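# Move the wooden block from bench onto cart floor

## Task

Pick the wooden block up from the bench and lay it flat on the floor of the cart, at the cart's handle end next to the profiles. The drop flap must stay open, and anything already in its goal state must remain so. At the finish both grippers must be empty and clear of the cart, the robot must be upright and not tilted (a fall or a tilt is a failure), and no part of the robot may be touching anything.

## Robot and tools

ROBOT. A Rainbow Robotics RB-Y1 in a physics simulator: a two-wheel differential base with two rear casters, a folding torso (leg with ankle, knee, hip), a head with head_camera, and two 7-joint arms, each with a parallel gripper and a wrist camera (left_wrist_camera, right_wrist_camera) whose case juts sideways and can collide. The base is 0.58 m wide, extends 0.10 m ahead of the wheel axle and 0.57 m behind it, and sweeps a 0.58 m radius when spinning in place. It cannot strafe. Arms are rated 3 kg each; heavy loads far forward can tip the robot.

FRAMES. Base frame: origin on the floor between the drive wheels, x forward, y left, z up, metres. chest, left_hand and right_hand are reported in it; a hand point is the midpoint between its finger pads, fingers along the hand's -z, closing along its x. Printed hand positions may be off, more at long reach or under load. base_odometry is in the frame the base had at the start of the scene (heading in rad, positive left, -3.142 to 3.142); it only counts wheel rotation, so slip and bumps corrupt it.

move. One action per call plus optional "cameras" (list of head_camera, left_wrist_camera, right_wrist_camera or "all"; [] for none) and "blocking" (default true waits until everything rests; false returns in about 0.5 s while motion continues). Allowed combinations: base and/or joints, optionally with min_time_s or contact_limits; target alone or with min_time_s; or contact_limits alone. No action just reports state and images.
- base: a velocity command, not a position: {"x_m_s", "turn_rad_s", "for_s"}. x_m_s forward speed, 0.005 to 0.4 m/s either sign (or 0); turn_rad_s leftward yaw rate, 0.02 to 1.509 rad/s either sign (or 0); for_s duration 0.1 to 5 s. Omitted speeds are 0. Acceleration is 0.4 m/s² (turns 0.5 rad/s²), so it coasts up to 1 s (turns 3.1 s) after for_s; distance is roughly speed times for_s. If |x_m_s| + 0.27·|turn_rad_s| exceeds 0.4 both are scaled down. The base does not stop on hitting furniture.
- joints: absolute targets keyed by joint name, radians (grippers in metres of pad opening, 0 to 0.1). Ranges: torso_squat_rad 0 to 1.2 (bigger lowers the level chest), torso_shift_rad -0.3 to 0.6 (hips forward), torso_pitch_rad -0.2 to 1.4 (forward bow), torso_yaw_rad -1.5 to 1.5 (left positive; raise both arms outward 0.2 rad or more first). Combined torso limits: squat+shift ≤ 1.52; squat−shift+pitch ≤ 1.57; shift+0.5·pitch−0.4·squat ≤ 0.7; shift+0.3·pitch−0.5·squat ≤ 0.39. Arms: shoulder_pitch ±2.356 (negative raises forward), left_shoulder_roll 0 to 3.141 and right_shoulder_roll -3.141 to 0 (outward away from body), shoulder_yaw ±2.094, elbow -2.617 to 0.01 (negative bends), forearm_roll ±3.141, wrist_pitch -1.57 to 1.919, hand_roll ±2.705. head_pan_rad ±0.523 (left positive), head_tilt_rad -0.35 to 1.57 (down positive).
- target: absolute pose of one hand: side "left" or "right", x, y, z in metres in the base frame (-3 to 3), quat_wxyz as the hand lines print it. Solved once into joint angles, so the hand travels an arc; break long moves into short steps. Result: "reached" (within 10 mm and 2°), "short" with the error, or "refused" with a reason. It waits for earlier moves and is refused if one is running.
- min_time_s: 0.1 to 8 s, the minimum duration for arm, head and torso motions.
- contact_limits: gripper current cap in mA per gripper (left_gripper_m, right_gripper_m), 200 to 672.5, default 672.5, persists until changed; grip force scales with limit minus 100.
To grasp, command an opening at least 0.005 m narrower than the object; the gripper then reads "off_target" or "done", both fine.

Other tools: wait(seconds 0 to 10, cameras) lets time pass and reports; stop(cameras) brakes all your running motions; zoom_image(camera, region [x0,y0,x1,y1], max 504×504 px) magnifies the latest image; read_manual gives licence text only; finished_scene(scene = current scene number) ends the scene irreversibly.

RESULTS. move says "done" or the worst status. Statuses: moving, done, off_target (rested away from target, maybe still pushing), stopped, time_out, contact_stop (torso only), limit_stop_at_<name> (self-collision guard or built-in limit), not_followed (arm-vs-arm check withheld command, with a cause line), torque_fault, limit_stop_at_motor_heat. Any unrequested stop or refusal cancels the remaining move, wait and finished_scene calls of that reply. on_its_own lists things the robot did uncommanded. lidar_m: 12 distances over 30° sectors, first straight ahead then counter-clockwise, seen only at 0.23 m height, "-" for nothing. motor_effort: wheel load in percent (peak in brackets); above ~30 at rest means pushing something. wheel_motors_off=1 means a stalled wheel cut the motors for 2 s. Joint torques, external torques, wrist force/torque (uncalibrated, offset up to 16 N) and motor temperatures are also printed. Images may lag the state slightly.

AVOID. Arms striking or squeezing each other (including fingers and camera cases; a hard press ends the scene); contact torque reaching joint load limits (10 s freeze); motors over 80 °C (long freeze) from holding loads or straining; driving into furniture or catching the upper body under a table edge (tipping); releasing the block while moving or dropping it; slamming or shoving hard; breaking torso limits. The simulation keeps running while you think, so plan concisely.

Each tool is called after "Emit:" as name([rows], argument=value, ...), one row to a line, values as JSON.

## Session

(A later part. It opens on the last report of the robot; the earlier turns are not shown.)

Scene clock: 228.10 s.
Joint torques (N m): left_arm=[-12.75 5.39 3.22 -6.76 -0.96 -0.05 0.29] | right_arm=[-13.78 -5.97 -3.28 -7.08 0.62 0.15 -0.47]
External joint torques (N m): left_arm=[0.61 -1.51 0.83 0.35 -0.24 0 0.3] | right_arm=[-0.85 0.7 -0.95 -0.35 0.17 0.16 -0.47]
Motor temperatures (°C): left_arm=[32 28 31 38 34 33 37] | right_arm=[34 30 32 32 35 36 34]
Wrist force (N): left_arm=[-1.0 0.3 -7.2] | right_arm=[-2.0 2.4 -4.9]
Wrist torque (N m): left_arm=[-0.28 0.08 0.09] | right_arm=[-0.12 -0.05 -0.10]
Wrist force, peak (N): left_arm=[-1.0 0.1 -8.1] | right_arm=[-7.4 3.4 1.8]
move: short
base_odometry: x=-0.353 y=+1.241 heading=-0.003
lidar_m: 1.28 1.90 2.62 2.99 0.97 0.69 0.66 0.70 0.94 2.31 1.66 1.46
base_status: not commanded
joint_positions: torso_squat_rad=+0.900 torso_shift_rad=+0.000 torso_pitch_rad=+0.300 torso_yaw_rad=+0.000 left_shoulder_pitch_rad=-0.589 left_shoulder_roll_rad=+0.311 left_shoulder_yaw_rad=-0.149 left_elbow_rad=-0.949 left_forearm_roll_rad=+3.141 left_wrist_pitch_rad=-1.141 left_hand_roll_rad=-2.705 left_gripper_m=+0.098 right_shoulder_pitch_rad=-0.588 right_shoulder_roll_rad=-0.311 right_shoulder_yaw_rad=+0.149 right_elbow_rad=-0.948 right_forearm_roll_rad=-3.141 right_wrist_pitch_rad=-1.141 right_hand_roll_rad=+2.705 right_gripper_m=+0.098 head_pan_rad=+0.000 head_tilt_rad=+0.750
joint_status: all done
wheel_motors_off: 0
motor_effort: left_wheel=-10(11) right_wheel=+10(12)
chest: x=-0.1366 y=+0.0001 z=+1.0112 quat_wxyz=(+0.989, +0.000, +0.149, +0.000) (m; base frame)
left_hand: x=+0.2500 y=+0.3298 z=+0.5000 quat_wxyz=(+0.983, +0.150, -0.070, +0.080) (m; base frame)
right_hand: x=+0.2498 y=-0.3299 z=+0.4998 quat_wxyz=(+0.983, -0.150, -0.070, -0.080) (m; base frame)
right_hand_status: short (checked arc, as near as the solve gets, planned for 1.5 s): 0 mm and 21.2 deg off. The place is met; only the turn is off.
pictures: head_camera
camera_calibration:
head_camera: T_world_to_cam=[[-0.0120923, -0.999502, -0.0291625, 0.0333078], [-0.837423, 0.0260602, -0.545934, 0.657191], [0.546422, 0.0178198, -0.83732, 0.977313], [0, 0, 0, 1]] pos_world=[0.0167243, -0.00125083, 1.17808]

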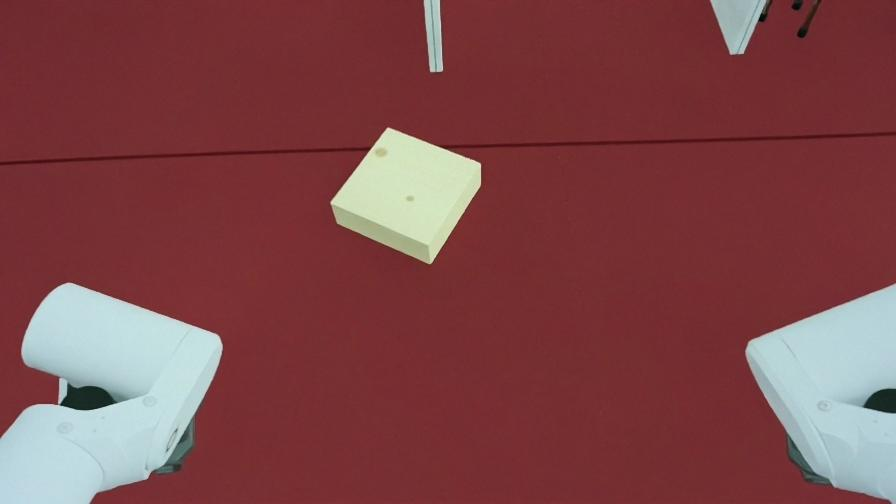

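Emit:
move(base={"turn_rad_s":0.4,"for_s":1.57}, cameras=[])

Emit:
move(base={"x_m_s":0.25,"for_s":2.3}, cameras=[])

Emit:
move(base={"turn_rad_s":-0.5,"for_s":2.2}, joints={"head_tilt_rad":0.85}, cameras=["head_camera"])

Scene clock: 237.40 s.
Joint torques (N m): left_arm=[-12.82 5.33 3.38 -6.73 -0.98 -0.02 0.31] | right_arm=[-13.6 -5.79 -3.71 -7.07 0.72 -0.07 -0.37]
External joint torques (N m): left_arm=[0.54 -1.58 0.99 0.37 -0.27 0.03 0.31] | right_arm=[-0.67 0.88 -1.38 -0.33 0.26 -0.06 -0.37]
Motor temperatures (°C): left_arm=[31 28 31 38 34 32 37] | right_arm=[34 30 32 32 35 36 34]
Wrist force (N): left_arm=[-0.4 0.0 -7.2] | right_arm=[-1.7 2.5 -4.5]
Wrist torque (N m): left_arm=[-0.26 0.12 0.07] | right_arm=[-0.16 -0.03 -0.08]
Wrist force, peak (N): left_arm=[-0.8 -0.4 -8.1] | right_arm=[-2.3 3.0 -5.3]
move: done
base_odometry: x=-0.353 y=+1.241 heading=+0.623
lidar_m: 2.01 2.92 2.06 0.87 0.66 0.65 0.70 1.04 3.55 1.68 1.47 1.29
base_status: done (sent for 1.57 of 1.57 s)
joint_positions: torso_squat_rad=+0.900 torso_shift_rad=+0.000 torso_pitch_rad=+0.300 torso_yaw_rad=+0.000 left_shoulder_pitch_rad=-0.589 left_shoulder_roll_rad=+0.310 left_shoulder_yaw_rad=-0.149 left_elbow_rad=-0.949 left_forearm_roll_rad=+3.141 left_wrist_pitch_rad=-1.141 left_hand_roll_rad=-2.705 left_gripper_m=+0.098 right_shoulder_pitch_rad=-0.588 right_shoulder_roll_rad=-0.311 right_shoulder_yaw_rad=+0.149 right_elbow_rad=-0.948 right_forearm_roll_rad=-3.141 right_wrist_pitch_rad=-1.141 right_hand_roll_rad=+2.705 right_gripper_m=+0.098 head_pan_rad=+0.000 head_tilt_rad=+0.750
joint_status: not commanded
wheel_motors_off: 0
motor_effort: left_wheel=+0(31) right_wheel=+20(43)
chest: x=-0.1366 y=+0.0001 z=+1.0112 quat_wxyz=(+0.989, +0.000, +0.149, +0.000) (m; base frame)
left_hand: x=+0.2500 y=+0.3298 z=+0.5000 quat_wxyz=(+0.983, +0.150, -0.070, +0.080) (m; base frame)
right_hand: x=+0.2498 y=-0.3299 z=+0.4998 quat_wxyz=(+0.983, -0.150, -0.070, -0.080) (m; base frame)
pictures: none
No camera images: "cameras" was empty.

Scene clock: 240.70 s.
Joint torques (N m): left_arm=[-11.99 5.2 3.01 -6.85 -0.93 0.03 0.34] | right_arm=[-13.22 -5.9 -3.17 -7.04 0.54 -0.05 -0.27]
External joint torques (N m): left_arm=[1.37 -1.71 0.63 0.25 -0.21 0.08 0.35] | right_arm=[-0.28 0.77 -0.84 -0.31 0.09 -0.04 -0.27]
Motor temperatures (°C): left_arm=[31 28 31 37 34 32 37] | right_arm=[34 30 32 31 35 36 34]
Wrist force (N): left_arm=[-0.8 0.4 -7.2] | right_arm=[-1.8 2.6 -5.1]
Wrist torque (N m): left_arm=[-0.24 0.02 0.10] | right_arm=[-0.16 -0.05 -0.07]
Wrist force, peak (N): left_arm=[-0.8 0.1 -8.2] | right_arm=[-2.0 2.7 -5.4]
move: done
base_odometry: x=+0.114 y=+1.576 heading=+0.622
lidar_m: 1.50 2.20 3.51 1.52 1.15 1.13 1.20 1.77 2.14 1.32 0.86 1.39
base_status: done (sent for 2.3 of 2.3 s)
joint_positions: torso_squat_rad=+0.900 torso_shift_rad=+0.000 torso_pitch_rad=+0.300 torso_yaw_rad=+0.000 left_shoulder_pitch_rad=-0.589 left_shoulder_roll_rad=+0.310 left_shoulder_yaw_rad=-0.149 left_elbow_rad=-0.949 left_forearm_roll_rad=+3.141 left_wrist_pitch_rad=-1.141 left_hand_roll_rad=-2.705 left_gripper_m=+0.098 right_shoulder_pitch_rad=-0.588 right_shoulder_roll_rad=-0.311 right_shoulder_yaw_rad=+0.149 right_elbow_rad=-0.948 right_forearm_roll_rad=-3.141 right_wrist_pitch_rad=-1.141 right_hand_roll_rad=+2.705 right_gripper_m=+0.098 head_pan_rad=+0.000 head_tilt_rad=+0.750
joint_status: not commanded
wheel_motors_off: 0
motor_effort: left_wheel=-7(37) right_wheel=+8(49)
chest: x=-0.1365 y=+0.0001 z=+1.0112 quat_wxyz=(+0.989, +0.000, +0.149, +0.000) (m; base frame)
left_hand: x=+0.2501 y=+0.3298 z=+0.5000 quat_wxyz=(+0.983, +0.150, -0.070, +0.080) (m; base frame)
right_hand: x=+0.2499 y=-0.3298 z=+0.4998 quat_wxyz=(+0.983, -0.150, -0.070, -0.080) (m; base frame)
pictures: none
No camera images: "cameras" was empty.

Scene clock: 244.23 s.
Joint torques (N m): left_arm=[-12.49 5.2 3.3 -6.84 -1.04 -0.08 0.28] | right_arm=[-13.32 -6.11 -3.37 -7.11 0.66 0 -0.29]
External joint torques (N m): left_arm=[0.87 -1.7 0.92 0.26 -0.32 -0.03 0.28] | right_arm=[-0.39 0.57 -1.04 -0.37 0.2 0.01 -0.29]
Motor temperatures (°C): left_arm=[31 28 31 37 34 32 37] | right_arm=[34 30 32 31 35 36 34]
Wrist force (N): left_arm=[-0.6 0.2 -7.1] | right_arm=[-1.6 2.8 -4.9]
Wrist torque (N m): left_arm=[-0.29 0.15 0.11] | right_arm=[-0.18 -0.02 -0.07]
Wrist force, peak (N): left_arm=[-0.4 -0.5 -8.1] | right_arm=[-2.0 2.6 -5.5]
move: done
base_odometry: x=+0.114 y=+1.576 heading=-0.477
lidar_m: 0.85 1.10 1.48 2.04 4.02 1.61 1.19 1.15 1.19 1.66 2.43 1.29
base_status: done (sent for 2.2 of 2.2 s)
joint_positions: torso_squat_rad=+0.900 torso_shift_rad=+0.000 torso_pitch_rad=+0.300 torso_yaw_rad=+0.000 left_shoulder_pitch_rad=-0.589 left_shoulder_roll_rad=+0.310 left_shoulder_yaw_rad=-0.149 left_elbow_rad=-0.949 left_forearm_roll_rad=+3.141 left_wrist_pitch_rad=-1.141 left_hand_roll_rad=-2.705 left_gripper_m=+0.098 right_shoulder_pitch_rad=-0.588 right_shoulder_roll_rad=-0.311 right_shoulder_yaw_rad=+0.149 right_elbow_rad=-0.948 right_forearm_roll_rad=-3.141 right_wrist_pitch_rad=-1.141 right_hand_roll_rad=+2.705 right_gripper_m=+0.098 head_pan_rad=+0.000 head_tilt_rad=+0.850
joint_status: all done
wheel_motors_off: 0
motor_effort: left_wheel=+17(29) right_wheel=+1(39)
chest: x=-0.1365 y=+0.0001 z=+1.0112 quat_wxyz=(+0.989, +0.000, +0.149, +0.000) (m; base frame)
left_hand: x=+0.2501 y=+0.3298 z=+0.4999 quat_wxyz=(+0.983, +0.150, -0.070, +0.080) (m; base frame)
right_hand: x=+0.2499 y=-0.3298 z=+0.4998 quat_wxyz=(+0.983, -0.150, -0.070, -0.080) (m; base frame)
pictures: head_camera
camera_calibration:
head_camera: T_world_to_cam=[[-0.0149467, -0.999502, -0.0278074, 0.031528], [-0.887783, 0.0260606, -0.459523, 0.551115], [0.460019, 0.0178186, -0.88773, 1.03267], [0, 0, 0, 1]] pos_world=[0.0146915, -0.00125082, 1.17086]

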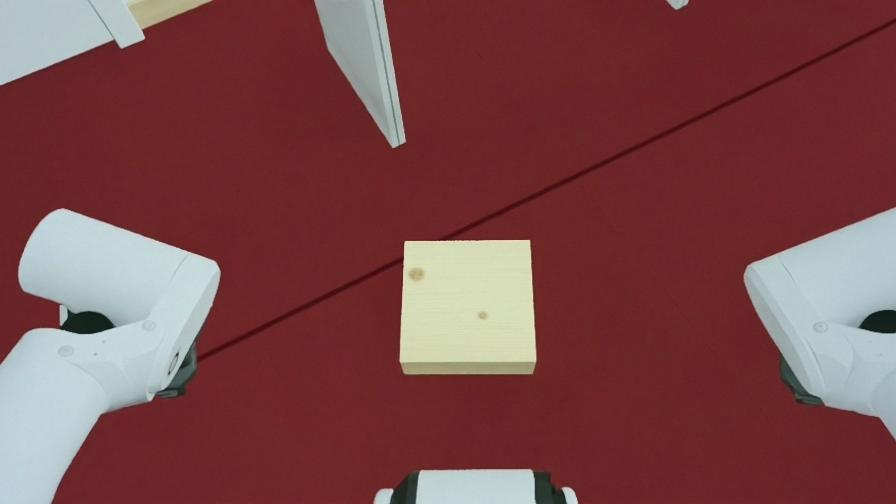

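Emit:
move(joints={"left_shoulder_pitch_rad":-1.3,"right_shoulder_pitch_rad":-1.3}, cameras=[])

Emit:
move(joints={"torso_squat_rad":1.0,"torso_shift_rad":0.4,"torso_pitch_rad":0.7,"head_tilt_rad":0.5}, min_time_s=4, cameras=["head_camera"])

Emit:
move(joints={"torso_shift_rad":0.5,"torso_pitch_rad":1.05,"head_tilt_rad":0.2}, min_time_s=3, cameras=["head_camera"])

Scene clock: 249.67 s.
Joint torques (N m): left_arm=[-21.74 5.76 3.8 -7.95 -1.02 0.82 0.28] | right_arm=[-23.8 -6.87 -3.84 -8.72 0.6 0.98 -0.23]
External joint torques (N m): left_arm=[2.74 -1.85 0.86 1.14 -0.13 -0.34 0.32] | right_arm=[0.26 0.57 -0.86 -0.07 -0.02 -0.16 -0.27]
Motor temperatures (°C): left_arm=[31 28 31 37 34 32 37] | right_arm=[34 30 32 31 35 36 34]
Wrist force (N): left_arm=[-4.9 1.3 -5.4] | right_arm=[-5.1 1.5 -3.3]
Wrist torque (N m): left_arm=[-0.34 -0.22 0.18] | right_arm=[-0.15 -0.25 -0.13]
Wrist force, peak (N): left_arm=[-2.6 -0.1 -8.6] | right_arm=[-3.4 2.6 -6.0]
move: done
base_odometry: x=+0.114 y=+1.576 heading=-0.477
lidar_m: 0.86 1.12 1.46 2.06 4.02 1.60 1.19 1.14 1.20 1.64 2.42 1.30
base_status: not commanded
joint_positions: torso_squat_rad=+0.900 torso_shift_rad=+0.000 torso_pitch_rad=+0.300 torso_yaw_rad=+0.000 left_shoulder_pitch_rad=-1.300 left_shoulder_roll_rad=+0.310 left_shoulder_yaw_rad=-0.149 left_elbow_rad=-0.949 left_forearm_roll_rad=+3.141 left_wrist_pitch_rad=-1.141 left_hand_roll_rad=-2.705 left_gripper_m=+0.098 right_shoulder_pitch_rad=-1.300 right_shoulder_roll_rad=-0.311 right_shoulder_yaw_rad=+0.149 right_elbow_rad=-0.949 right_forearm_roll_rad=-3.141 right_wrist_pitch_rad=-1.141 right_hand_roll_rad=+2.705 right_gripper_m=+0.098 head_pan_rad=+0.000 head_tilt_rad=+0.850
joint_status: all done
wheel_motors_off: 0
motor_effort: left_wheel=+18(21) right_wheel=-3(4)
chest: x=-0.1366 y=+0.0001 z=+1.0112 quat_wxyz=(+0.989, +0.000, +0.149, +0.000) (m; base frame)
left_hand: x=+0.5448 y=+0.1750 z=+0.8542 quat_wxyz=(+0.913, +0.072, -0.402, +0.014) (m; base frame)
right_hand: x=+0.5448 y=-0.1750 z=+0.8540 quat_wxyz=(+0.913, -0.072, -0.402, -0.014) (m; base frame)
pictures: none
No camera images: "cameras" was empty.

Scene clock: 253.97 s.
Joint torques (N m): left_arm=[-18.43 3.9 2.96 -7.89 -0.93 0.39 0.18] | right_arm=[-19.71 -4.41 -3.03 -8.47 0.42 0.62 -0.21]
External joint torques (N m): left_arm=[1.22 -1.46 0.81 0.83 -0.24 -0.14 0.2] | right_arm=[-0.53 0.76 -0.87 -0.17 0.01 0.08 -0.23]
Motor temperatures (°C): left_arm=[31 28 31 37 34 32 37] | right_arm=[34 30 32 31 35 36 34]
Wrist force (N): left_arm=[-1.5 1.2 -6.6] | right_arm=[-3.4 2.4 -4.8]
Wrist torque (N m): left_arm=[-0.34 0.06 0.08] | right_arm=[-0.21 -0.16 -0.10]
Wrist force, peak (N): left_arm=[-4.1 1.2 -7.0] | right_arm=[-5.0 2.1 -4.1]
move: done
base_odometry: x=+0.114 y=+1.576 heading=-0.477
lidar_m: 0.86 1.09 1.47 2.06 4.03 1.61 1.19 1.14 1.20 1.65 2.44 1.30
base_status: not commanded
joint_positions: torso_squat_rad=+1.000 torso_shift_rad=+0.400 torso_pitch_rad=+0.700 torso_yaw_rad=+0.000 left_shoulder_pitch_rad=-1.300 left_shoulder_roll_rad=+0.310 left_shoulder_yaw_rad=-0.149 left_elbow_rad=-0.949 left_forearm_roll_rad=+3.141 left_wrist_pitch_rad=-1.141 left_hand_roll_rad=-2.705 left_gripper_m=+0.098 right_shoulder_pitch_rad=-1.300 right_shoulder_roll_rad=-0.311 right_shoulder_yaw_rad=+0.149 right_elbow_rad=-0.949 right_forearm_roll_rad=-3.141 right_wrist_pitch_rad=-1.141 right_hand_roll_rad=+2.705 right_gripper_m=+0.098 head_pan_rad=+0.000 head_tilt_rad=+0.500
joint_status: all done
wheel_motors_off: 0
motor_effort: left_wheel=+15(20) right_wheel=-7(7)
chest: x=+0.1186 y=+0.0001 z=+0.8655 quat_wxyz=(+0.939, +0.000, +0.343, +0.000) (m; base frame)
left_hand: x=+0.6849 y=+0.1750 z=+0.4553 quat_wxyz=(+0.974, +0.074, -0.212, +0.000) (m; base frame)
right_hand: x=+0.6848 y=-0.1751 z=+0.4552 quat_wxyz=(+0.974, -0.074, -0.212, +0.000) (m; base frame)
pictures: head_camera
camera_calibration:
head_camera: T_world_to_cam=[[-0.0163194, -0.999502, -0.0270263, 0.0305748], [-0.909624, 0.026063, -0.414615, 0.708486], [0.415113, 0.0178175, -0.909596, 0.748989], [0, 0, 0, 1]] pos_world=[0.334039, -0.00125081, 0.975853]

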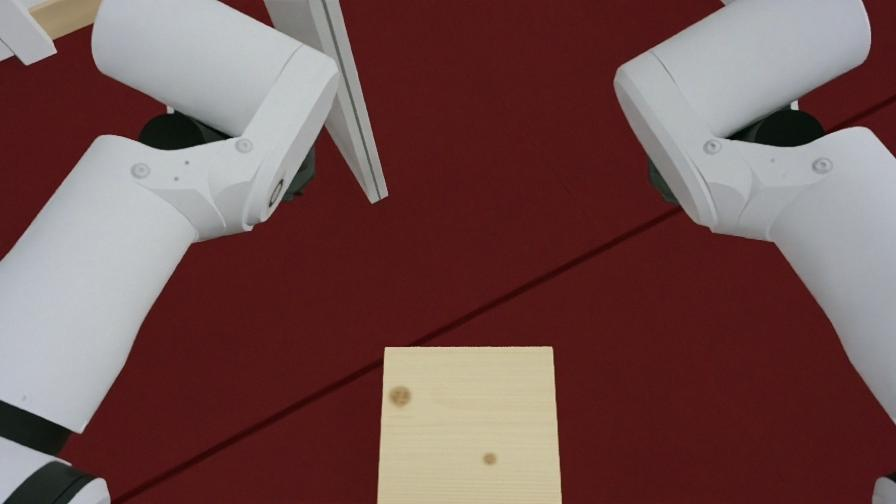

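Scene clock: 257.27 s.
Joint torques (N m): left_arm=[-11.86 1.66 1.72 -6.81 -0.53 -0.24 0.15] | right_arm=[-12.24 -1.71 -1.93 -7.52 0.22 -0.07 -0.35]
External joint torques (N m): left_arm=[0.96 -1.03 0.55 0.47 -0.11 -0.15 0.15] | right_arm=[0.15 0.79 -0.76 -0.62 0.06 -0.03 -0.36]
Motor temperatures (°C): left_arm=[31 28 31 37 34 32 37] | right_arm=[34 30 32 31 35 36 34]
Wrist force (N): left_arm=[0.1 0.3 -7.4] | right_arm=[-0.9 1.5 -5.3]
Wrist torque (N m): left_arm=[-0.23 0.11 0.10] | right_arm=[-0.10 0.08 -0.08]
Wrist force, peak (N): left_arm=[-0.1 1.4 -8.4] | right_arm=[-3.6 2.2 -4.9]
move: done
base_odometry: x=+0.114 y=+1.576 heading=-0.477
lidar_m: 0.87 1.10 1.47 2.06 4.02 1.60 1.19 1.14 1.20 1.65 2.59 1.31
base_status: not commanded
joint_positions: torso_squat_rad=+1.000 torso_shift_rad=+0.500 torso_pitch_rad=+1.050 torso_yaw_rad=+0.000 left_shoulder_pitch_rad=-1.300 left_shoulder_roll_rad=+0.310 left_shoulder_yaw_rad=-0.149 left_elbow_rad=-0.949 left_forearm_roll_rad=+3.141 left_wrist_pitch_rad=-1.141 left_hand_roll_rad=-2.705 left_gripper_m=+0.098 right_shoulder_pitch_rad=-1.300 right_shoulder_roll_rad=-0.311 right_shoulder_yaw_rad=+0.149 right_elbow_rad=-0.948 right_forearm_roll_rad=-3.141 right_wrist_pitch_rad=-1.141 right_hand_roll_rad=+2.705 right_gripper_m=+0.098 head_pan_rad=+0.000 head_tilt_rad=+0.200
joint_status: all done
wheel_motors_off: 0
motor_effort: left_wheel=+15(16) right_wheel=-6(8)
chest: x=+0.2217 y=+0.0000 z=+0.7664 quat_wxyz=(+0.865, +0.000, +0.501, +0.000) (m; base frame)
left_hand: x=+0.6130 y=+0.1750 z=+0.1869 quat_wxyz=(+0.997, +0.073, -0.039, -0.013) (m; base frame)
right_hand: x=+0.6129 y=-0.1751 z=+0.1868 quat_wxyz=(+0.996, -0.073, -0.039, +0.013) (m; base frame)
pictures: head_camera
camera_calibration:
head_camera: T_world_to_cam=[[-0.017647, -0.999502, -0.0261766, 0.0284538], [-0.929191, 0.0260612, -0.368681, 0.74129], [0.369179, 0.017817, -0.929187, 0.582116], [0, 0, 0, 1]] pos_world=[0.474397, -0.00125082, 0.814939]

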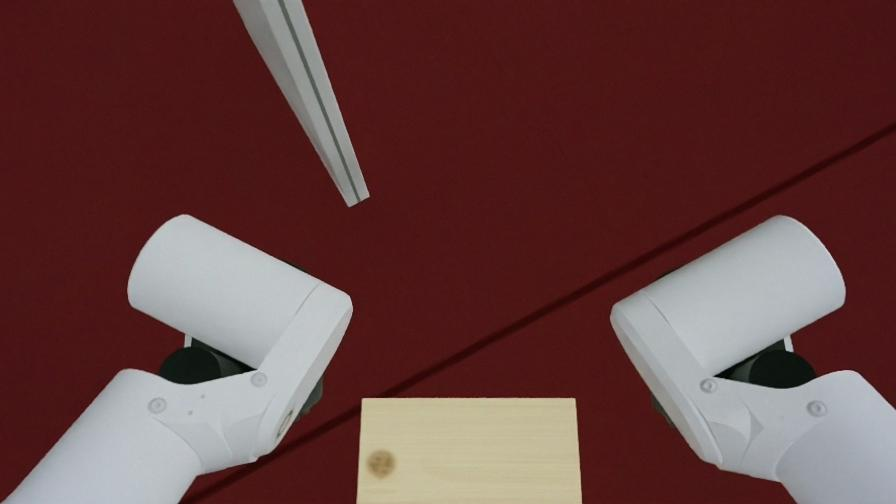

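Emit:
move(joints={"left_shoulder_roll_rad":0.75,"right_shoulder_roll_rad":-0.75}, cameras=[])

Emit:
move(joints={"left_forearm_roll_rad":0,"left_hand_roll_rad":0,"left_wrist_pitch_rad":1.1}, cameras=[], min_time_s=3)

Emit:
move(joints={"right_forearm_roll_rad":0,"right_hand_roll_rad":0,"right_wrist_pitch_rad":1.1}, min_time_s=3)

Scene clock: 262.53 s.
Joint torques (N m): left_arm=[-11.78 10.44 4.7 -5.64 -1.02 -0.2 0.21] | right_arm=[-12.27 -11.36 -4.22 -5.95 0.64 -0.16 -0.29]
External joint torques (N m): left_arm=[0.66 -3 0.55 0.28 0.12 -0.07 0.21] | right_arm=[-0.24 1.66 -0.21 -0.33 -0.24 -0.06 -0.29]
Motor temperatures (°C): left_arm=[31 28 31 37 34 32 37] | right_arm=[34 30 32 31 35 36 34]
Wrist force (N): left_arm=[-1.0 -1.7 -7.2] | right_arm=[-2.1 3.6 -4.0]
Wrist torque (N m): left_arm=[-0.14 0.04 0.08] | right_arm=[-0.22 -0.06 -0.07]
Wrist force, peak (N): left_arm=[-0.4 1.2 -8.5] | right_arm=[-1.5 4.1 -5.3]
move: done
base_odometry: x=+0.114 y=+1.576 heading=-0.477
lidar_m: 0.86 1.09 1.46 2.05 4.02 1.61 1.19 1.14 1.20 1.65 2.58 1.29
base_status: not commanded
joint_positions: torso_squat_rad=+1.000 torso_shift_rad=+0.500 torso_pitch_rad=+1.050 torso_yaw_rad=+0.000 left_shoulder_pitch_rad=-1.300 left_shoulder_roll_rad=+0.750 left_shoulder_yaw_rad=-0.149 left_elbow_rad=-0.949 left_forearm_roll_rad=+3.141 left_wrist_pitch_rad=-1.141 left_hand_roll_rad=-2.705 left_gripper_m=+0.098 right_shoulder_pitch_rad=-1.300 right_shoulder_roll_rad=-0.750 right_shoulder_yaw_rad=+0.149 right_elbow_rad=-0.948 right_forearm_roll_rad=-3.141 right_wrist_pitch_rad=-1.141 right_hand_roll_rad=+2.705 right_gripper_m=+0.098 head_pan_rad=+0.000 head_tilt_rad=+0.200
joint_status: all done
wheel_motors_off: 0
motor_effort: left_wheel=+13(15) right_wheel=-9(11)
chest: x=+0.2217 y=+0.0000 z=+0.7664 quat_wxyz=(+0.865, +0.000, +0.501, +0.000) (m; base frame)
left_hand: x=+0.6887 y=+0.4461 z=+0.2770 quat_wxyz=(+0.956, +0.273, -0.104, +0.032) (m; base frame)
right_hand: x=+0.6886 y=-0.4462 z=+0.2770 quat_wxyz=(+0.956, -0.273, -0.104, -0.032) (m; base frame)
pictures: none
No camera images: "cameras" was empty.

Scene clock: 265.83 s.
Joint torques (N m): left_arm=[-11.8 10.88 4.89 -5.79 -0.74 -0.49 -0.06] | right_arm=[-12.04 -11.82 -4.44 -6.09 0.53 -0.22 -0.24]
External joint torques (N m): left_arm=[0.93 -2.31 0.56 0.38 0.21 -0.37 -0.07] | right_arm=[-0.01 1.21 -0.43 -0.48 -0.35 -0.12 -0.25]
Motor temperatures (°C): left_arm=[31 28 31 37 34 32 37] | right_arm=[34 30 32 31 35 36 34]
Wrist force (N): left_arm=[-0.1 -1.9 -6.6] | right_arm=[-1.5 4.0 -3.8]
Wrist torque (N m): left_arm=[-0.12 0.08 0.07] | right_arm=[-0.26 0.05 -0.08]
Wrist force, peak (N): left_arm=[-1.7 0.1 -7.7] | right_arm=[-2.0 4.2 -5.1]
move: done
base_odometry: x=+0.114 y=+1.576 heading=-0.477
lidar_m: 0.85 1.10 1.47 2.06 4.02 1.61 1.19 1.15 1.19 1.65 2.59 1.30
base_status: not commanded
joint_positions: torso_squat_rad=+1.000 torso_shift_rad=+0.500 torso_pitch_rad=+1.050 torso_yaw_rad=+0.000 left_shoulder_pitch_rad=-1.300 left_shoulder_roll_rad=+0.750 left_shoulder_yaw_rad=-0.149 left_elbow_rad=-0.949 left_forearm_roll_rad=+0.000 left_wrist_pitch_rad=+1.100 left_hand_roll_rad=+0.000 left_gripper_m=+0.098 right_shoulder_pitch_rad=-1.300 right_shoulder_roll_rad=-0.750 right_shoulder_yaw_rad=+0.149 right_elbow_rad=-0.948 right_forearm_roll_rad=-3.141 right_wrist_pitch_rad=-1.141 right_hand_roll_rad=+2.705 right_gripper_m=+0.098 head_pan_rad=+0.000 head_tilt_rad=+0.200
joint_status: all done
wheel_motors_off: 0
motor_effort: left_wheel=+13(14) right_wheel=-9(10)
chest: x=+0.2217 y=+0.0000 z=+0.7664 quat_wxyz=(+0.865, +0.000, +0.501, +0.000) (m; base frame)
left_hand: x=+0.6975 y=+0.4424 z=+0.2768 quat_wxyz=(+0.939, +0.285, -0.062, -0.181) (m; base frame)
right_hand: x=+0.6886 y=-0.4461 z=+0.2770 quat_wxyz=(+0.956, -0.273, -0.104, -0.032) (m; base frame)
pictures: none
No camera images: "cameras" was empty.

Scene clock: 269.13 s.
Joint torques (N m): left_arm=[-12.01 11.09 4.77 -5.81 -0.86 -0.47 -0.03] | right_arm=[-12.28 -12.86 -4.24 -6.12 0.75 -0.28 0.07]
External joint torques (N m): left_arm=[0.72 -2.09 0.44 0.36 0.09 -0.36 -0.04] | right_arm=[-0.03 0.47 -0.18 -0.34 -0.37 -0.22 0.08]
Motor temperatures (°C): left_arm=[31 28 31 37 34 32 37] | right_arm=[34 30 32 31 35 36 34]
Wrist force (N): left_arm=[0.6 -1.6 -6.0] | right_arm=[-1.0 4.5 -4.5]
Wrist torque (N m): left_arm=[-0.12 0.15 0.07] | right_arm=[-0.33 0.00 -0.07]
Wrist force, peak (N): left_arm=[0.6 -1.7 -7.7] | right_arm=[-4.9 2.9 -4.8]
move: done
base_odometry: x=+0.114 y=+1.576 heading=-0.477
lidar_m: 0.85 1.10 1.47 2.05 4.03 1.59 1.19 1.14 1.20 1.64 2.60 1.31
base_status: not commanded
joint_positions: torso_squat_rad=+1.000 torso_shift_rad=+0.500 torso_pitch_rad=+1.050 torso_yaw_rad=+0.000 left_shoulder_pitch_rad=-1.300 left_shoulder_roll_rad=+0.750 left_shoulder_yaw_rad=-0.149 left_elbow_rad=-0.949 left_forearm_roll_rad=+0.000 left_wrist_pitch_rad=+1.100 left_hand_roll_rad=+0.000 left_gripper_m=+0.098 right_shoulder_pitch_rad=-1.300 right_shoulder_roll_rad=-0.750 right_shoulder_yaw_rad=+0.149 right_elbow_rad=-0.948 right_forearm_roll_rad=+0.000 right_wrist_pitch_rad=+1.100 right_hand_roll_rad=+0.000 right_gripper_m=+0.098 head_pan_rad=+0.000 head_tilt_rad=+0.200
joint_status: all done
wheel_motors_off: 0
motor_effort: left_wheel=+12(14) right_wheel=-7(11)
chest: x=+0.2217 y=+0.0000 z=+0.7664 quat_wxyz=(+0.865, +0.000, +0.501, +0.000) (m; base frame)
left_hand: x=+0.6975 y=+0.4424 z=+0.2768 quat_wxyz=(+0.939, +0.285, -0.062, -0.181) (m; base frame)
right_hand: x=+0.6973 y=-0.4425 z=+0.2768 quat_wxyz=(+0.939, -0.286, -0.062, +0.181) (m; base frame)
pictures: head_camera, left_wrist_camera, right_wrist_camera
camera_calibration:
head_camera: T_world_to_cam=[[-0.017647, -0.999502, -0.0261766, 0.0284538], [-0.929191, 0.0260612, -0.368681, 0.74129], [0.369179, 0.017817, -0.929187, 0.582116], [0, 0, 0, 1]] pos_world=[0.474397, -0.00125082, 0.814939]
left_wrist_camera: T_world_to_cam=[[0.936387, -0.350384, 0.0202351, -0.504357], [-0.345981, -0.93123, -0.114491, 0.713979], [0.0589594, 0.100207, -0.993218, 0.261981], [0, 0, 0, 1]] pos_world=[0.70385, 0.461908, 0.352154]
right_wrist_camera: T_world_to_cam=[[-0.91139, -0.411168, -0.0175796, 0.457228], [-0.409476, 0.91026, -0.0612905, 0.732454], [0.0412027, -0.0486611, -0.997965, 0.298174], [0, 0, 0, 1]] pos_world=[0.704349, -0.464216, 0.350498]

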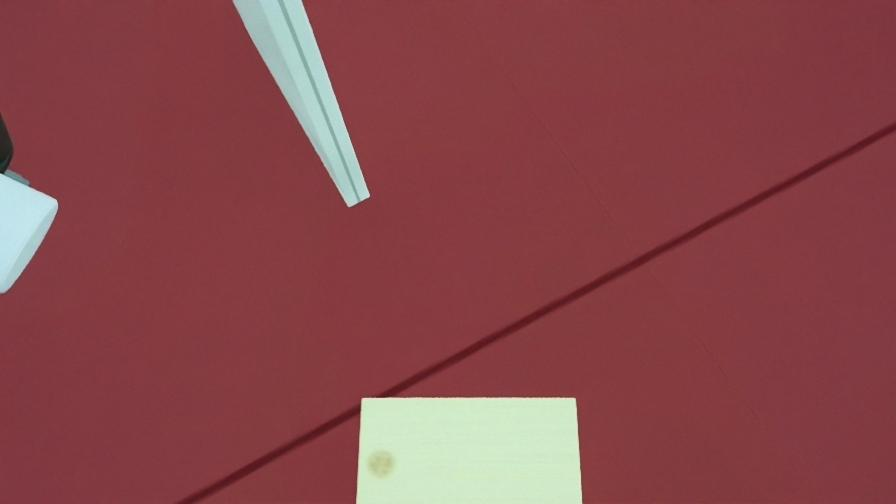

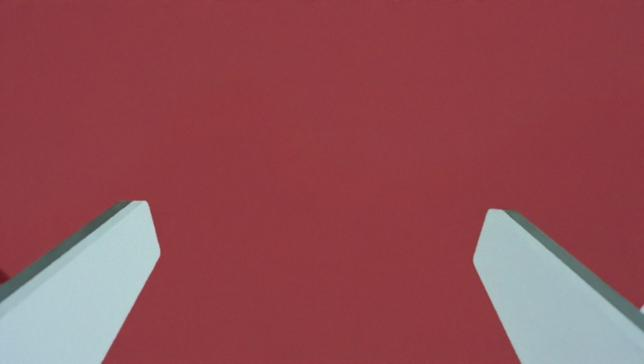

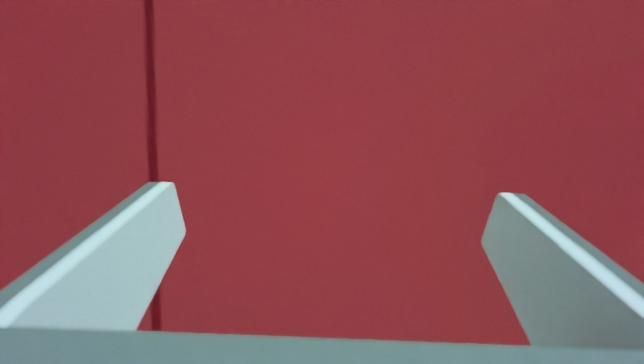

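Emit:
move(target={"side":"left","x":0.42,"y":0.25,"z":0.13,"quat_wxyz":[0.99756,-0.06976,0,0]}, cameras=[])

Emit:
move(target={"side":"right","x":0.42,"y":-0.25,"z":0.13,"quat_wxyz":[0.99756,0.06976,0,0]}, cameras=[])

Emit:
move(base={"x_m_s":0.1,"for_s":1.2}, joints={"head_tilt_rad":0.55})

Scene clock: 273.00 s.
Joint torques (N m): left_arm=[-1.81 4.26 3.57 -6.31 -0.13 -0.42 -0.2] | right_arm=[-12.51 -13.01 -4.31 -5.92 0.78 -0.08 0.23]
External joint torques (N m): left_arm=[-1.01 -0.13 1.7 -0.32 -0.35 -0.32 -0.2] | right_arm=[-0.26 0.32 -0.25 -0.14 -0.34 -0.02 0.23]
Motor temperatures (°C): left_arm=[31 28 31 37 34 32 37] | right_arm=[34 30 32 31 35 36 34]
Wrist force (N): left_arm=[0.6 2.9 -8.5] | right_arm=[-1.2 4.2 -4.2]
Wrist torque (N m): left_arm=[-0.44 0.13 0.10] | right_arm=[-0.29 -0.05 -0.11]
Wrist force, peak (N): left_arm=[0.6 2.9 -8.5] | right_arm=[-1.3 4.7 -4.6]
move: done
base_odometry: x=+0.114 y=+1.576 heading=-0.477
lidar_m: 0.85 1.10 1.46 2.04 4.03 1.61 1.19 1.15 1.19 1.65 2.58 1.29
base_status: not commanded
joint_positions: torso_squat_rad=+1.000 torso_shift_rad=+0.500 torso_pitch_rad=+1.050 torso_yaw_rad=+0.000 left_shoulder_pitch_rad=-0.706 left_shoulder_roll_rad=+0.351 left_shoulder_yaw_rad=+0.074 left_elbow_rad=-1.239 left_forearm_roll_rad=+0.435 left_wrist_pitch_rad=+0.896 left_hand_roll_rad=-0.038 left_gripper_m=+0.098 right_shoulder_pitch_rad=-1.300 right_shoulder_roll_rad=-0.750 right_shoulder_yaw_rad=+0.149 right_elbow_rad=-0.948 right_forearm_roll_rad=+0.000 right_wrist_pitch_rad=+1.100 right_hand_roll_rad=+0.000 right_gripper_m=+0.098 head_pan_rad=+0.000 head_tilt_rad=+0.200
joint_status: all done
wheel_motors_off: 0
motor_effort: left_wheel=+14(16) right_wheel=-8(10)
chest: x=+0.2217 y=+0.0001 z=+0.7664 quat_wxyz=(+0.865, +0.000, +0.501, +0.000) (m; base frame)
left_hand: x=+0.4194 y=+0.2498 z=+0.1308 quat_wxyz=(+0.998, -0.070, +0.000, +0.000) (m; base frame)
left_hand_status: reached (checked arc, planned for 0.9 s): 1 mm and 0.1 deg off.
right_hand: x=+0.6973 y=-0.4424 z=+0.2767 quat_wxyz=(+0.939, -0.285, -0.062, +0.181) (m; base frame)
pictures: none
No camera images: "cameras" was empty.

Scene clock: 274.27 s.
Joint torques (N m): left_arm=[-1.12 3.53 3.34 -5.95 -0.12 -0.33 -0.29] | right_arm=[-0.84 -5.61 -3.87 -6.19 0.19 0.03 0.14]
External joint torques (N m): left_arm=[-0.29 -0.85 1.47 0.05 -0.35 -0.23 -0.29] | right_arm=[-0.54 -1 -2.01 -0.66 0.21 0.07 0.14]
Motor temperatures (°C): left_arm=[31 28 31 37 34 32 37] | right_arm=[34 30 32 31 35 36 34]
Wrist force (N): left_arm=[0.5 2.4 -7.5] | right_arm=[-0.8 -0.7 -5.2]
Wrist torque (N m): left_arm=[-0.41 0.14 0.07] | right_arm=[0.09 0.01 -0.06]
Wrist force, peak (N): left_arm=[0.6 2.5 -8.9] | right_arm=[-0.4 1.6 -6.5]
move: done
base_odometry: x=+0.114 y=+1.576 heading=-0.477
lidar_m: 0.84 1.10 1.47 2.06 4.02 1.60 1.18 1.15 1.20 1.65 2.59 1.30
base_status: not commanded
joint_positions: torso_squat_rad=+1.000 torso_shift_rad=+0.500 torso_pitch_rad=+1.050 torso_yaw_rad=+0.000 left_shoulder_pitch_rad=-0.706 left_shoulder_roll_rad=+0.351 left_shoulder_yaw_rad=+0.074 left_elbow_rad=-1.240 left_forearm_roll_rad=+0.435 left_wrist_pitch_rad=+0.896 left_hand_roll_rad=-0.038 left_gripper_m=+0.098 right_shoulder_pitch_rad=-0.706 right_shoulder_roll_rad=-0.351 right_shoulder_yaw_rad=-0.074 right_elbow_rad=-1.239 right_forearm_roll_rad=-0.435 right_wrist_pitch_rad=+0.896 right_hand_roll_rad=+0.038 right_gripper_m=+0.098 head_pan_rad=+0.000 head_tilt_rad=+0.200
joint_status: all done
wheel_motors_off: 0
motor_effort: left_wheel=+13(16) right_wheel=-6(13)
chest: x=+0.2217 y=+0.0000 z=+0.7664 quat_wxyz=(+0.865, +0.000, +0.501, +0.000) (m; base frame)
left_hand: x=+0.4196 y=+0.2499 z=+0.1309 quat_wxyz=(+0.998, -0.070, +0.000, +0.000) (m; base frame)
right_hand: x=+0.4193 y=-0.2497 z=+0.1308 quat_wxyz=(+0.998, +0.070, +0.000, +0.000) (m; base frame)
right_hand_status: reached (checked arc, planned for 0.9 s): 1 mm and 0.1 deg off.
pictures: none
No camera images: "cameras" was empty.

Scene clock: 276.17 s.
Joint torques (N m): left_arm=[-0.72 3.52 3.27 -5.73 -0.03 -0.42 -0.27] | right_arm=[-0.11 -5.37 -3.46 -5.71 0.09 0.08 0.11]
External joint torques (N m): left_arm=[0.12 -0.86 1.4 0.27 -0.25 -0.32 -0.26] | right_arm=[0.19 -0.76 -1.6 -0.18 0.11 0.13 0.11]
Motor temperatures (°C): left_arm=[31 28 31 37 34 32 37] | right_arm=[34 30 32 31 35 36 34]
Wrist force (N): left_arm=[0.3 2.4 -8.3] | right_arm=[-1.2 -0.2 -5.3]
Wrist torque (N m): left_arm=[-0.38 0.15 0.05] | right_arm=[-0.01 -0.01 -0.06]
Wrist force, peak (N): left_arm=[0.5 2.5 -8.5] | right_arm=[-0.1 0.4 -5.8]
move: done
base_odometry: x=+0.221 y=+1.521 heading=-0.477
lidar_m: 0.74 0.88 1.37 1.87 4.06 1.75 1.30 1.24 1.30 1.81 2.19 1.19
base_status: done (sent for 1.2 of 1.2 s)
joint_positions: torso_squat_rad=+1.000 torso_shift_rad=+0.500 torso_pitch_rad=+1.050 torso_yaw_rad=+0.000 left_shoulder_pitch_rad=-0.706 left_shoulder_roll_rad=+0.351 left_shoulder_yaw_rad=+0.074 left_elbow_rad=-1.240 left_forearm_roll_rad=+0.435 left_wrist_pitch_rad=+0.896 left_hand_roll_rad=-0.038 left_gripper_m=+0.098 right_shoulder_pitch_rad=-0.706 right_shoulder_roll_rad=-0.351 right_shoulder_yaw_rad=-0.074 right_elbow_rad=-1.239 right_forearm_roll_rad=-0.435 right_wrist_pitch_rad=+0.896 right_hand_roll_rad=+0.038 right_gripper_m=+0.098 head_pan_rad=+0.000 head_tilt_rad=+0.550
joint_status: all done
wheel_motors_off: 0
motor_effort: left_wheel=+4(39) right_wheel=-6(18)
chest: x=+0.2217 y=+0.0000 z=+0.7664 quat_wxyz=(+0.865, +0.000, +0.501, +0.000) (m; base frame)
left_hand: x=+0.4197 y=+0.2498 z=+0.1309 quat_wxyz=(+0.998, -0.070, +0.000, +0.000) (m; base frame)
right_hand: x=+0.4196 y=-0.2496 z=+0.1308 quat_wxyz=(+0.998, +0.070, +0.000, +0.000) (m; base frame)
pictures: head_camera, left_wrist_camera, right_wrist_camera
camera_calibration:
head_camera: T_world_to_cam=[[-0.0255545, -0.999501, -0.0185399, 0.0251983], [-0.999277, 0.0260625, -0.027698, 0.481023], [0.0281674, 0.0178187, -0.999444, 0.780077], [0, 0, 0, 1]] pos_world=[0.459346, -0.00125082, 0.793434]
left_wrist_camera: T_world_to_cam=[[0.999614, 0.0247281, -0.0126408, -0.424671], [0.027482, -0.815207, 0.578517, 0.145446], [0.00400075, -0.578642, -0.815572, 0.322152], [0, 0, 0, 1]] pos_world=[0.419221, 0.31548, 0.173227]
right_wrist_camera: T_world_to_cam=[[-0.999227, -0.0257266, -0.0297136, 0.415472], [-0.0386324, 0.781997, 0.622084, 0.157146], [0.00723186, 0.622751, -0.782387, 0.326995], [0, 0, 0, 1]] pos_world=[0.418857, -0.315835, 0.170424]

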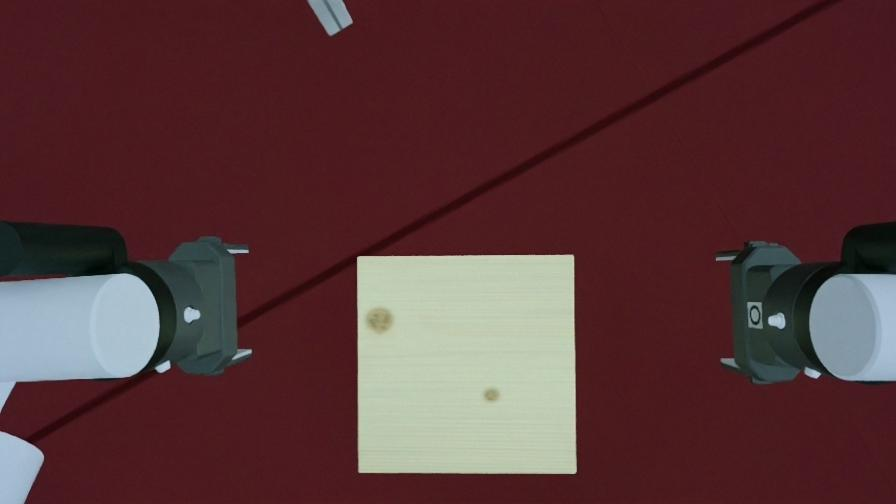

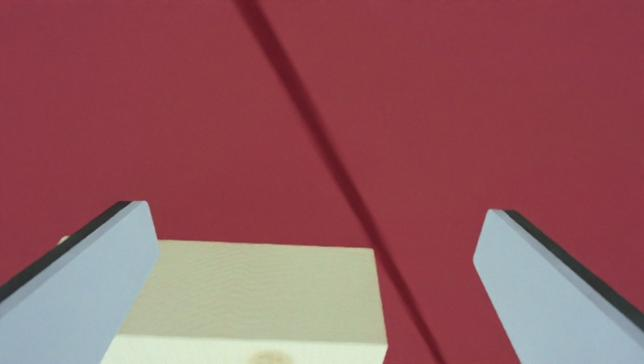

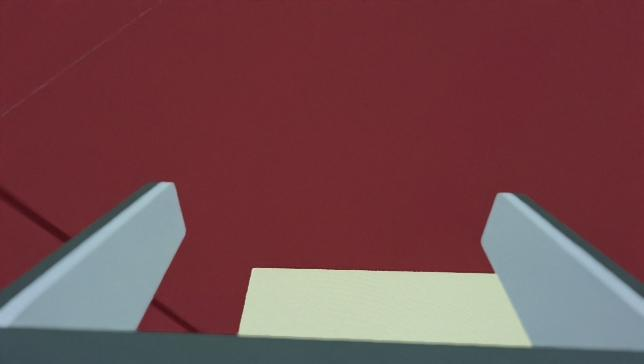

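Emit:
move(target={"side":"left","x":0.355,"y":0.16,"z":0.05,"quat_wxyz":[0.99756,-0.06976,0,0]}, cameras=[])

Emit:
move(target={"side":"right","x":0.355,"y":-0.175,"z":0.05,"quat_wxyz":[0.99756,0.06976,0,0]})

Scene clock: 280.70 s.
Joint torques (N m): left_arm=[-1.59 -1.11 0.15 -1.44 -0.09 -0.01 -0.18] | right_arm=[-0.06 -4.98 -3.7 -5.67 0.13 0.04 0.03]
External joint torques (N m): left_arm=[0.39 -0.58 0.23 0.71 -0.18 0.09 -0.18] | right_arm=[0.25 -0.37 -1.84 -0.13 0.15 0.08 0.03]
Motor temperatures (°C): left_arm=[31 28 31 37 34 32 37] | right_arm=[34 30 32 31 35 36 34]
Wrist force (N): left_arm=[0.6 3.1 -7.1] | right_arm=[-0.6 0.2 -5.2]
Wrist torque (N m): left_arm=[-0.48 0.18 0.08] | right_arm=[-0.04 0.04 -0.03]
Wrist force, peak (N): left_arm=[0.7 2.6 -8.8] | right_arm=[-0.8 0.2 -5.9]
move: done
base_odometry: x=+0.221 y=+1.521 heading=-0.477
lidar_m: 0.76 0.90 1.36 1.86 4.08 1.74 1.30 1.25 1.32 1.80 2.22 1.18
base_status: not commanded
joint_positions: torso_squat_rad=+1.000 torso_shift_rad=+0.500 torso_pitch_rad=+1.050 torso_yaw_rad=+0.000 left_shoulder_pitch_rad=-0.983 left_shoulder_roll_rad=+0.161 left_shoulder_yaw_rad=-0.002 left_elbow_rad=-0.462 left_forearm_roll_rad=+0.346 left_wrist_pitch_rad=+0.349 left_hand_roll_rad=-0.033 left_gripper_m=+0.098 right_shoulder_pitch_rad=-0.706 right_shoulder_roll_rad=-0.351 right_shoulder_yaw_rad=-0.074 right_elbow_rad=-1.239 right_forearm_roll_rad=-0.435 right_wrist_pitch_rad=+0.896 right_hand_roll_rad=+0.038 right_gripper_m=+0.098 head_pan_rad=+0.000 head_tilt_rad=+0.550
joint_status: all done
wheel_motors_off: 0
motor_effort: left_wheel=+4(7) right_wheel=-4(7)
chest: x=+0.2217 y=+0.0000 z=+0.7664 quat_wxyz=(+0.865, +0.000, +0.501, +0.000) (m; base frame)
left_hand: x=+0.3552 y=+0.1599 z=+0.0503 quat_wxyz=(+0.998, -0.069, +0.000, +0.000) (m; base frame)
left_hand_status: reached (checked arc, planned for 1.1 s): 0 mm and 0.1 deg off.
right_hand: x=+0.4196 y=-0.2497 z=+0.1309 quat_wxyz=(+0.998, +0.070, +0.000, +0.000) (m; base frame)
pictures: none
No camera images: "cameras" was empty.

Scene clock: 282.27 s.
Joint torques (N m): left_arm=[-1.9 -1.47 0.16 -1.6 -0.06 -0.07 -0.16] | right_arm=[-0.69 -0.25 0.22 -1.22 -0.05 0.09 0.11]
External joint torques (N m): left_arm=[0.08 -0.94 0.25 0.55 -0.15 0.03 -0.16] | right_arm=[0.6 0.19 0.28 0.69 -0.05 0.13 0.11]
Motor temperatures (°C): left_arm=[31 28 31 37 34 32 37] | right_arm=[34 30 32 31 35 36 34]
Wrist force (N): left_arm=[0.7 2.4 -8.2] | right_arm=[-1.0 0.0 -5.0]
Wrist torque (N m): left_arm=[-0.42 0.19 0.07] | right_arm=[-0.04 0.02 -0.08]
Wrist force, peak (N): left_arm=[0.6 1.9 -8.8] | right_arm=[-1.2 -0.4 -6.1]
move: done
base_odometry: x=+0.221 y=+1.521 heading=-0.477
lidar_m: 0.75 0.89 1.36 1.86 4.08 1.76 1.30 1.25 1.31 1.79 2.21 1.20
base_status: not commanded
joint_positions: torso_squat_rad=+1.000 torso_shift_rad=+0.500 torso_pitch_rad=+1.050 torso_yaw_rad=+0.000 left_shoulder_pitch_rad=-0.983 left_shoulder_roll_rad=+0.161 left_shoulder_yaw_rad=-0.002 left_elbow_rad=-0.462 left_forearm_roll_rad=+0.346 left_wrist_pitch_rad=+0.349 left_hand_roll_rad=-0.033 left_gripper_m=+0.098 right_shoulder_pitch_rad=-0.961 right_shoulder_roll_rad=-0.184 right_shoulder_yaw_rad=-0.011 right_elbow_rad=-0.491 right_forearm_roll_rad=-0.402 right_wrist_pitch_rad=+0.366 right_hand_roll_rad=+0.098 right_gripper_m=+0.098 head_pan_rad=+0.000 head_tilt_rad=+0.550
joint_status: all done
wheel_motors_off: 0
motor_effort: left_wheel=+3(5) right_wheel=-4(8)
chest: x=+0.2217 y=+0.0000 z=+0.7664 quat_wxyz=(+0.865, +0.000, +0.501, +0.000) (m; base frame)
left_hand: x=+0.3551 y=+0.1601 z=+0.0503 quat_wxyz=(+0.998, -0.069, +0.000, +0.000) (m; base frame)
right_hand: x=+0.3551 y=-0.1750 z=+0.0507 quat_wxyz=(+0.998, +0.069, +0.000, +0.000) (m; base frame)
right_hand_status: reached (checked arc, planned for 1.1 s): 1 mm and 0.1 deg off.
pictures: head_camera, left_wrist_camera, right_wrist_camera
camera_calibration:
head_camera: T_world_to_cam=[[-0.025551, -0.999502, -0.0185399, 0.0251967], [-0.999277, 0.026059, -0.0276981, 0.481023], [0.0281674, 0.0178187, -0.999444, 0.780077], [0, 0, 0, 1]] pos_world=[0.459346, -0.00125083, 0.793434]
left_wrist_camera: T_world_to_cam=[[0.999595, 0.0258546, -0.0119261, -0.359108], [0.0279946, -0.816007, 0.577363, 0.120696], [0.00519578, -0.577463, -0.8164, 0.20418], [0, 0, 0, 1]] pos_world=[0.354523, 0.22568, 0.0927241]
right_wrist_camera: T_world_to_cam=[[-0.999229, -0.0245205, -0.030656, 0.350849], [-0.0382488, 0.783906, 0.6197, 0.146471], [0.00883606, 0.620395, -0.78424, 0.217325], [0, 0, 0, 1]] pos_world=[0.354261, -0.241044, 0.0904223]

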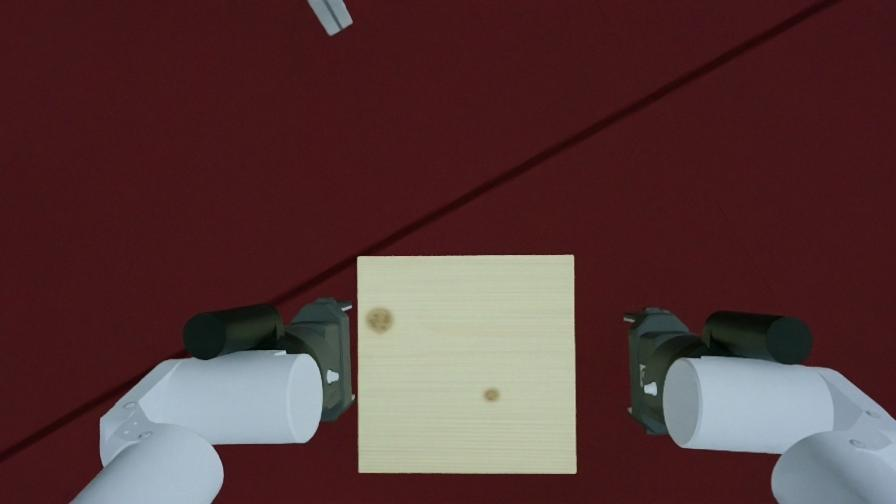

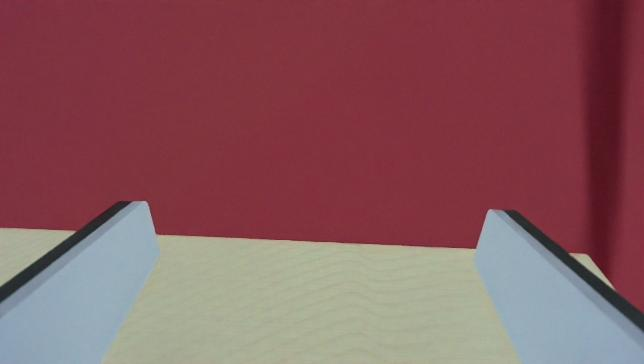

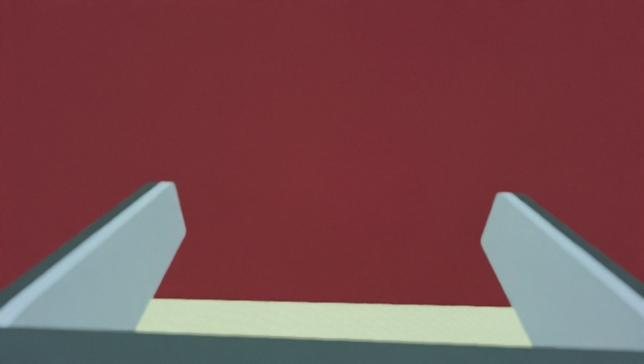

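Emit:
move(target={"side":"left","x":0.355,"y":0.128,"z":0.056,"quat_wxyz":[0.99756,-0.06976,0,0]}, cameras=["head_camera"], min_time_s=1.5)

Emit:
move(target={"side":"right","x":0.355,"y":-0.143,"z":0.056,"quat_wxyz":[0.99756,0.06976,0,0]}, cameras=["head_camera"], min_time_s=1.5)

Scene clock: 286.10 s.
Joint torques (N m): left_arm=[-2.71 -8.63 0.22 -3.77 0.61 0.09 0.27] | right_arm=[-0.98 -0.31 0.21 -1.07 0.07 0.15 0.07]
External joint torques (N m): left_arm=[-0.5 -6.61 0.6 -1.22 0.51 0.22 0.27] | right_arm=[0.31 0.13 0.26 0.84 0.07 0.18 0.07]
Motor temperatures (°C): left_arm=[31 28 31 36 34 32 37] | right_arm=[34 30 32 31 35 36 34]
Wrist force (N): left_arm=[1.9 9.2 -9.3] | right_arm=[-0.9 -0.2 -4.9]
Wrist torque (N m): left_arm=[-0.17 0.07 0.05] | right_arm=[-0.03 0.03 -0.07]
Wrist force, peak (N): left_arm=[-0.5 9.7 -11.4] | right_arm=[-0.7 -0.4 -6.0]
move: done
base_odometry: x=+0.221 y=+1.521 heading=-0.477
lidar_m: 0.75 0.88 1.36 1.84 4.08 1.75 1.29 1.25 1.31 1.80 2.21 1.19
base_status: not commanded
joint_positions: torso_squat_rad=+1.000 torso_shift_rad=+0.500 torso_pitch_rad=+1.050 torso_yaw_rad=+0.000 left_shoulder_pitch_rad=-0.971 left_shoulder_roll_rad=+0.105 left_shoulder_yaw_rad=+0.001 left_elbow_rad=-0.522 left_forearm_roll_rad=+0.176 left_wrist_pitch_rad=+0.385 left_hand_roll_rad=+0.116 left_gripper_m=+0.098 right_shoulder_pitch_rad=-0.961 right_shoulder_roll_rad=-0.184 right_shoulder_yaw_rad=-0.011 right_elbow_rad=-0.491 right_forearm_roll_rad=-0.402 right_wrist_pitch_rad=+0.366 right_hand_roll_rad=+0.098 right_gripper_m=+0.098 head_pan_rad=+0.000 head_tilt_rad=+0.550
joint_status: all done
wheel_motors_off: 0
motor_effort: left_wheel=+4(5) right_wheel=-6(7)
chest: x=+0.2217 y=+0.0000 z=+0.7664 quat_wxyz=(+0.865, +0.000, +0.501, +0.000) (m; base frame)
left_hand: x=+0.3554 y=+0.1294 z=+0.0551 quat_wxyz=(+0.997, -0.071, +0.000, +0.000) (m; base frame)
left_hand_status: reached (checked arc, planned for 1.5 s): 2 mm and 0.2 deg off.
right_hand: x=+0.3551 y=-0.1750 z=+0.0507 quat_wxyz=(+0.998, +0.069, +0.000, +0.000) (m; base frame)
pictures: head_camera
camera_calibration:
head_camera: T_world_to_cam=[[-0.0254533, -0.999502, -0.0186386, 0.0252296], [-0.999279, 0.0259642, -0.0276989, 0.481025], [0.028169, 0.0179201, -0.999443, 0.780074], [0, 0, 0, 1]] pos_world=[0.459346, -0.00125137, 0.793434]

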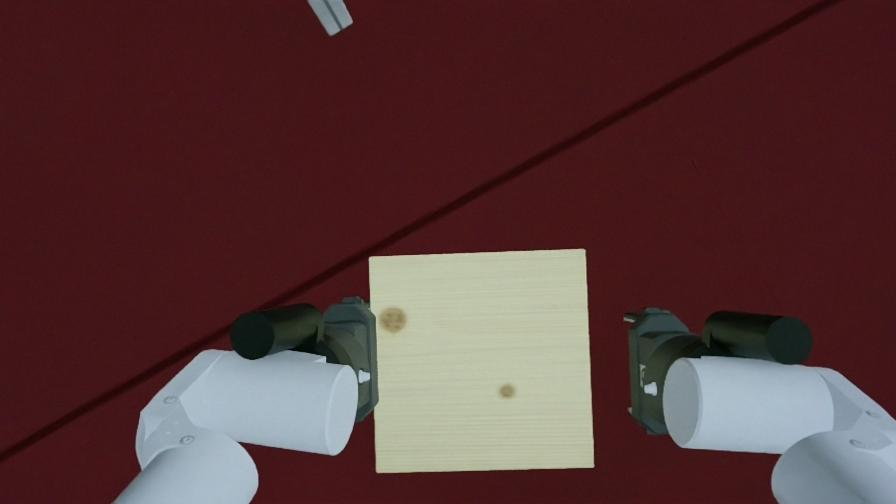

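Scene clock: 287.93 s.
Joint torques (N m): left_arm=[-2.71 -8.53 0.19 -3.67 0.63 -0.03 0.28] | right_arm=[0.59 3.19 -1.99 -2.77 0.02 0.16 -0.34]
External joint torques (N m): left_arm=[-0.51 -6.51 0.57 -1.12 0.53 0.1 0.28] | right_arm=[2.1 2.16 -2.2 -0.4 0.03 0.22 -0.34]
Motor temperatures (°C): left_arm=[31 28 31 36 34 32 37] | right_arm=[34 30 32 31 35 36 34]
Wrist force (N): left_arm=[1.6 9.7 -9.1] | right_arm=[-1.0 -0.2 -5.3]
Wrist torque (N m): left_arm=[-0.09 0.06 0.06] | right_arm=[0.00 -0.01 -0.09]
Wrist force, peak (N): left_arm=[1.7 10.4 -10.0] | right_arm=[-1.3 0.0 -5.7]
move: done
base_odometry: x=+0.221 y=+1.521 heading=-0.477
lidar_m: 0.75 0.88 1.37 1.87 4.08 1.74 1.30 1.25 1.31 1.80 2.22 1.19
base_status: not commanded
joint_positions: torso_squat_rad=+1.000 torso_shift_rad=+0.500 torso_pitch_rad=+1.050 torso_yaw_rad=+0.000 left_shoulder_pitch_rad=-0.971 left_shoulder_roll_rad=+0.105 left_shoulder_yaw_rad=+0.001 left_elbow_rad=-0.522 left_forearm_roll_rad=+0.176 left_wrist_pitch_rad=+0.385 left_hand_roll_rad=+0.116 left_gripper_m=+0.098 right_shoulder_pitch_rad=-0.945 right_shoulder_roll_rad=-0.127 right_shoulder_yaw_rad=-0.011 right_elbow_rad=-0.560 right_forearm_roll_rad=-0.236 right_wrist_pitch_rad=+0.402 right_hand_roll_rad=-0.048 right_gripper_m=+0.098 head_pan_rad=+0.000 head_tilt_rad=+0.550
joint_status: all done
wheel_motors_off: 0
motor_effort: left_wheel=+5(5) right_wheel=-5(8)
chest: x=+0.2217 y=+0.0000 z=+0.7664 quat_wxyz=(+0.865, +0.000, +0.501, +0.000) (m; base frame)
left_hand: x=+0.3554 y=+0.1294 z=+0.0551 quat_wxyz=(+0.997, -0.071, +0.000, +0.000) (m; base frame)
right_hand: x=+0.3555 y=-0.1435 z=+0.0553 quat_wxyz=(+0.997, +0.072, +0.000, +0.000) (m; base frame)
right_hand_status: reached (checked arc, planned for 1.5 s): 1 mm and 0.3 deg off.
pictures: head_camera
camera_calibration:
head_camera: T_world_to_cam=[[-0.0254533, -0.999502, -0.0186386, 0.0252296], [-0.999279, 0.0259642, -0.0276989, 0.481025], [0.028169, 0.0179201, -0.999443, 0.780074], [0, 0, 0, 1]] pos_world=[0.459346, -0.00125137, 0.793434]

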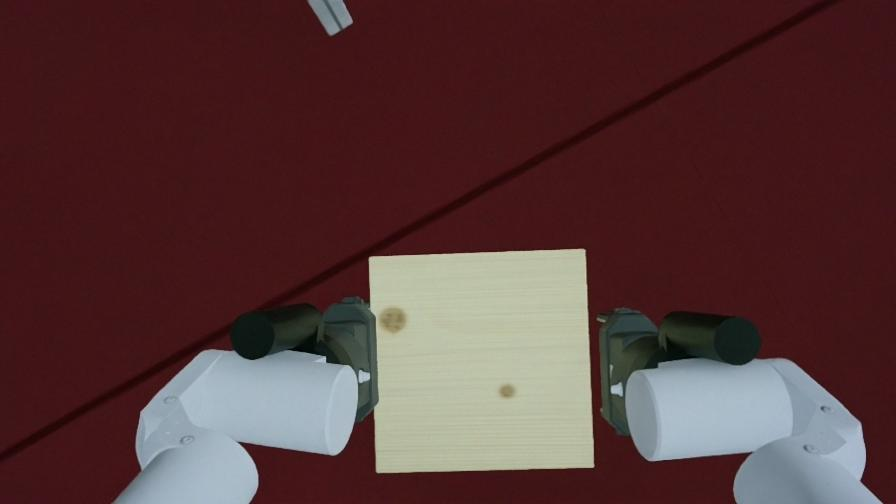

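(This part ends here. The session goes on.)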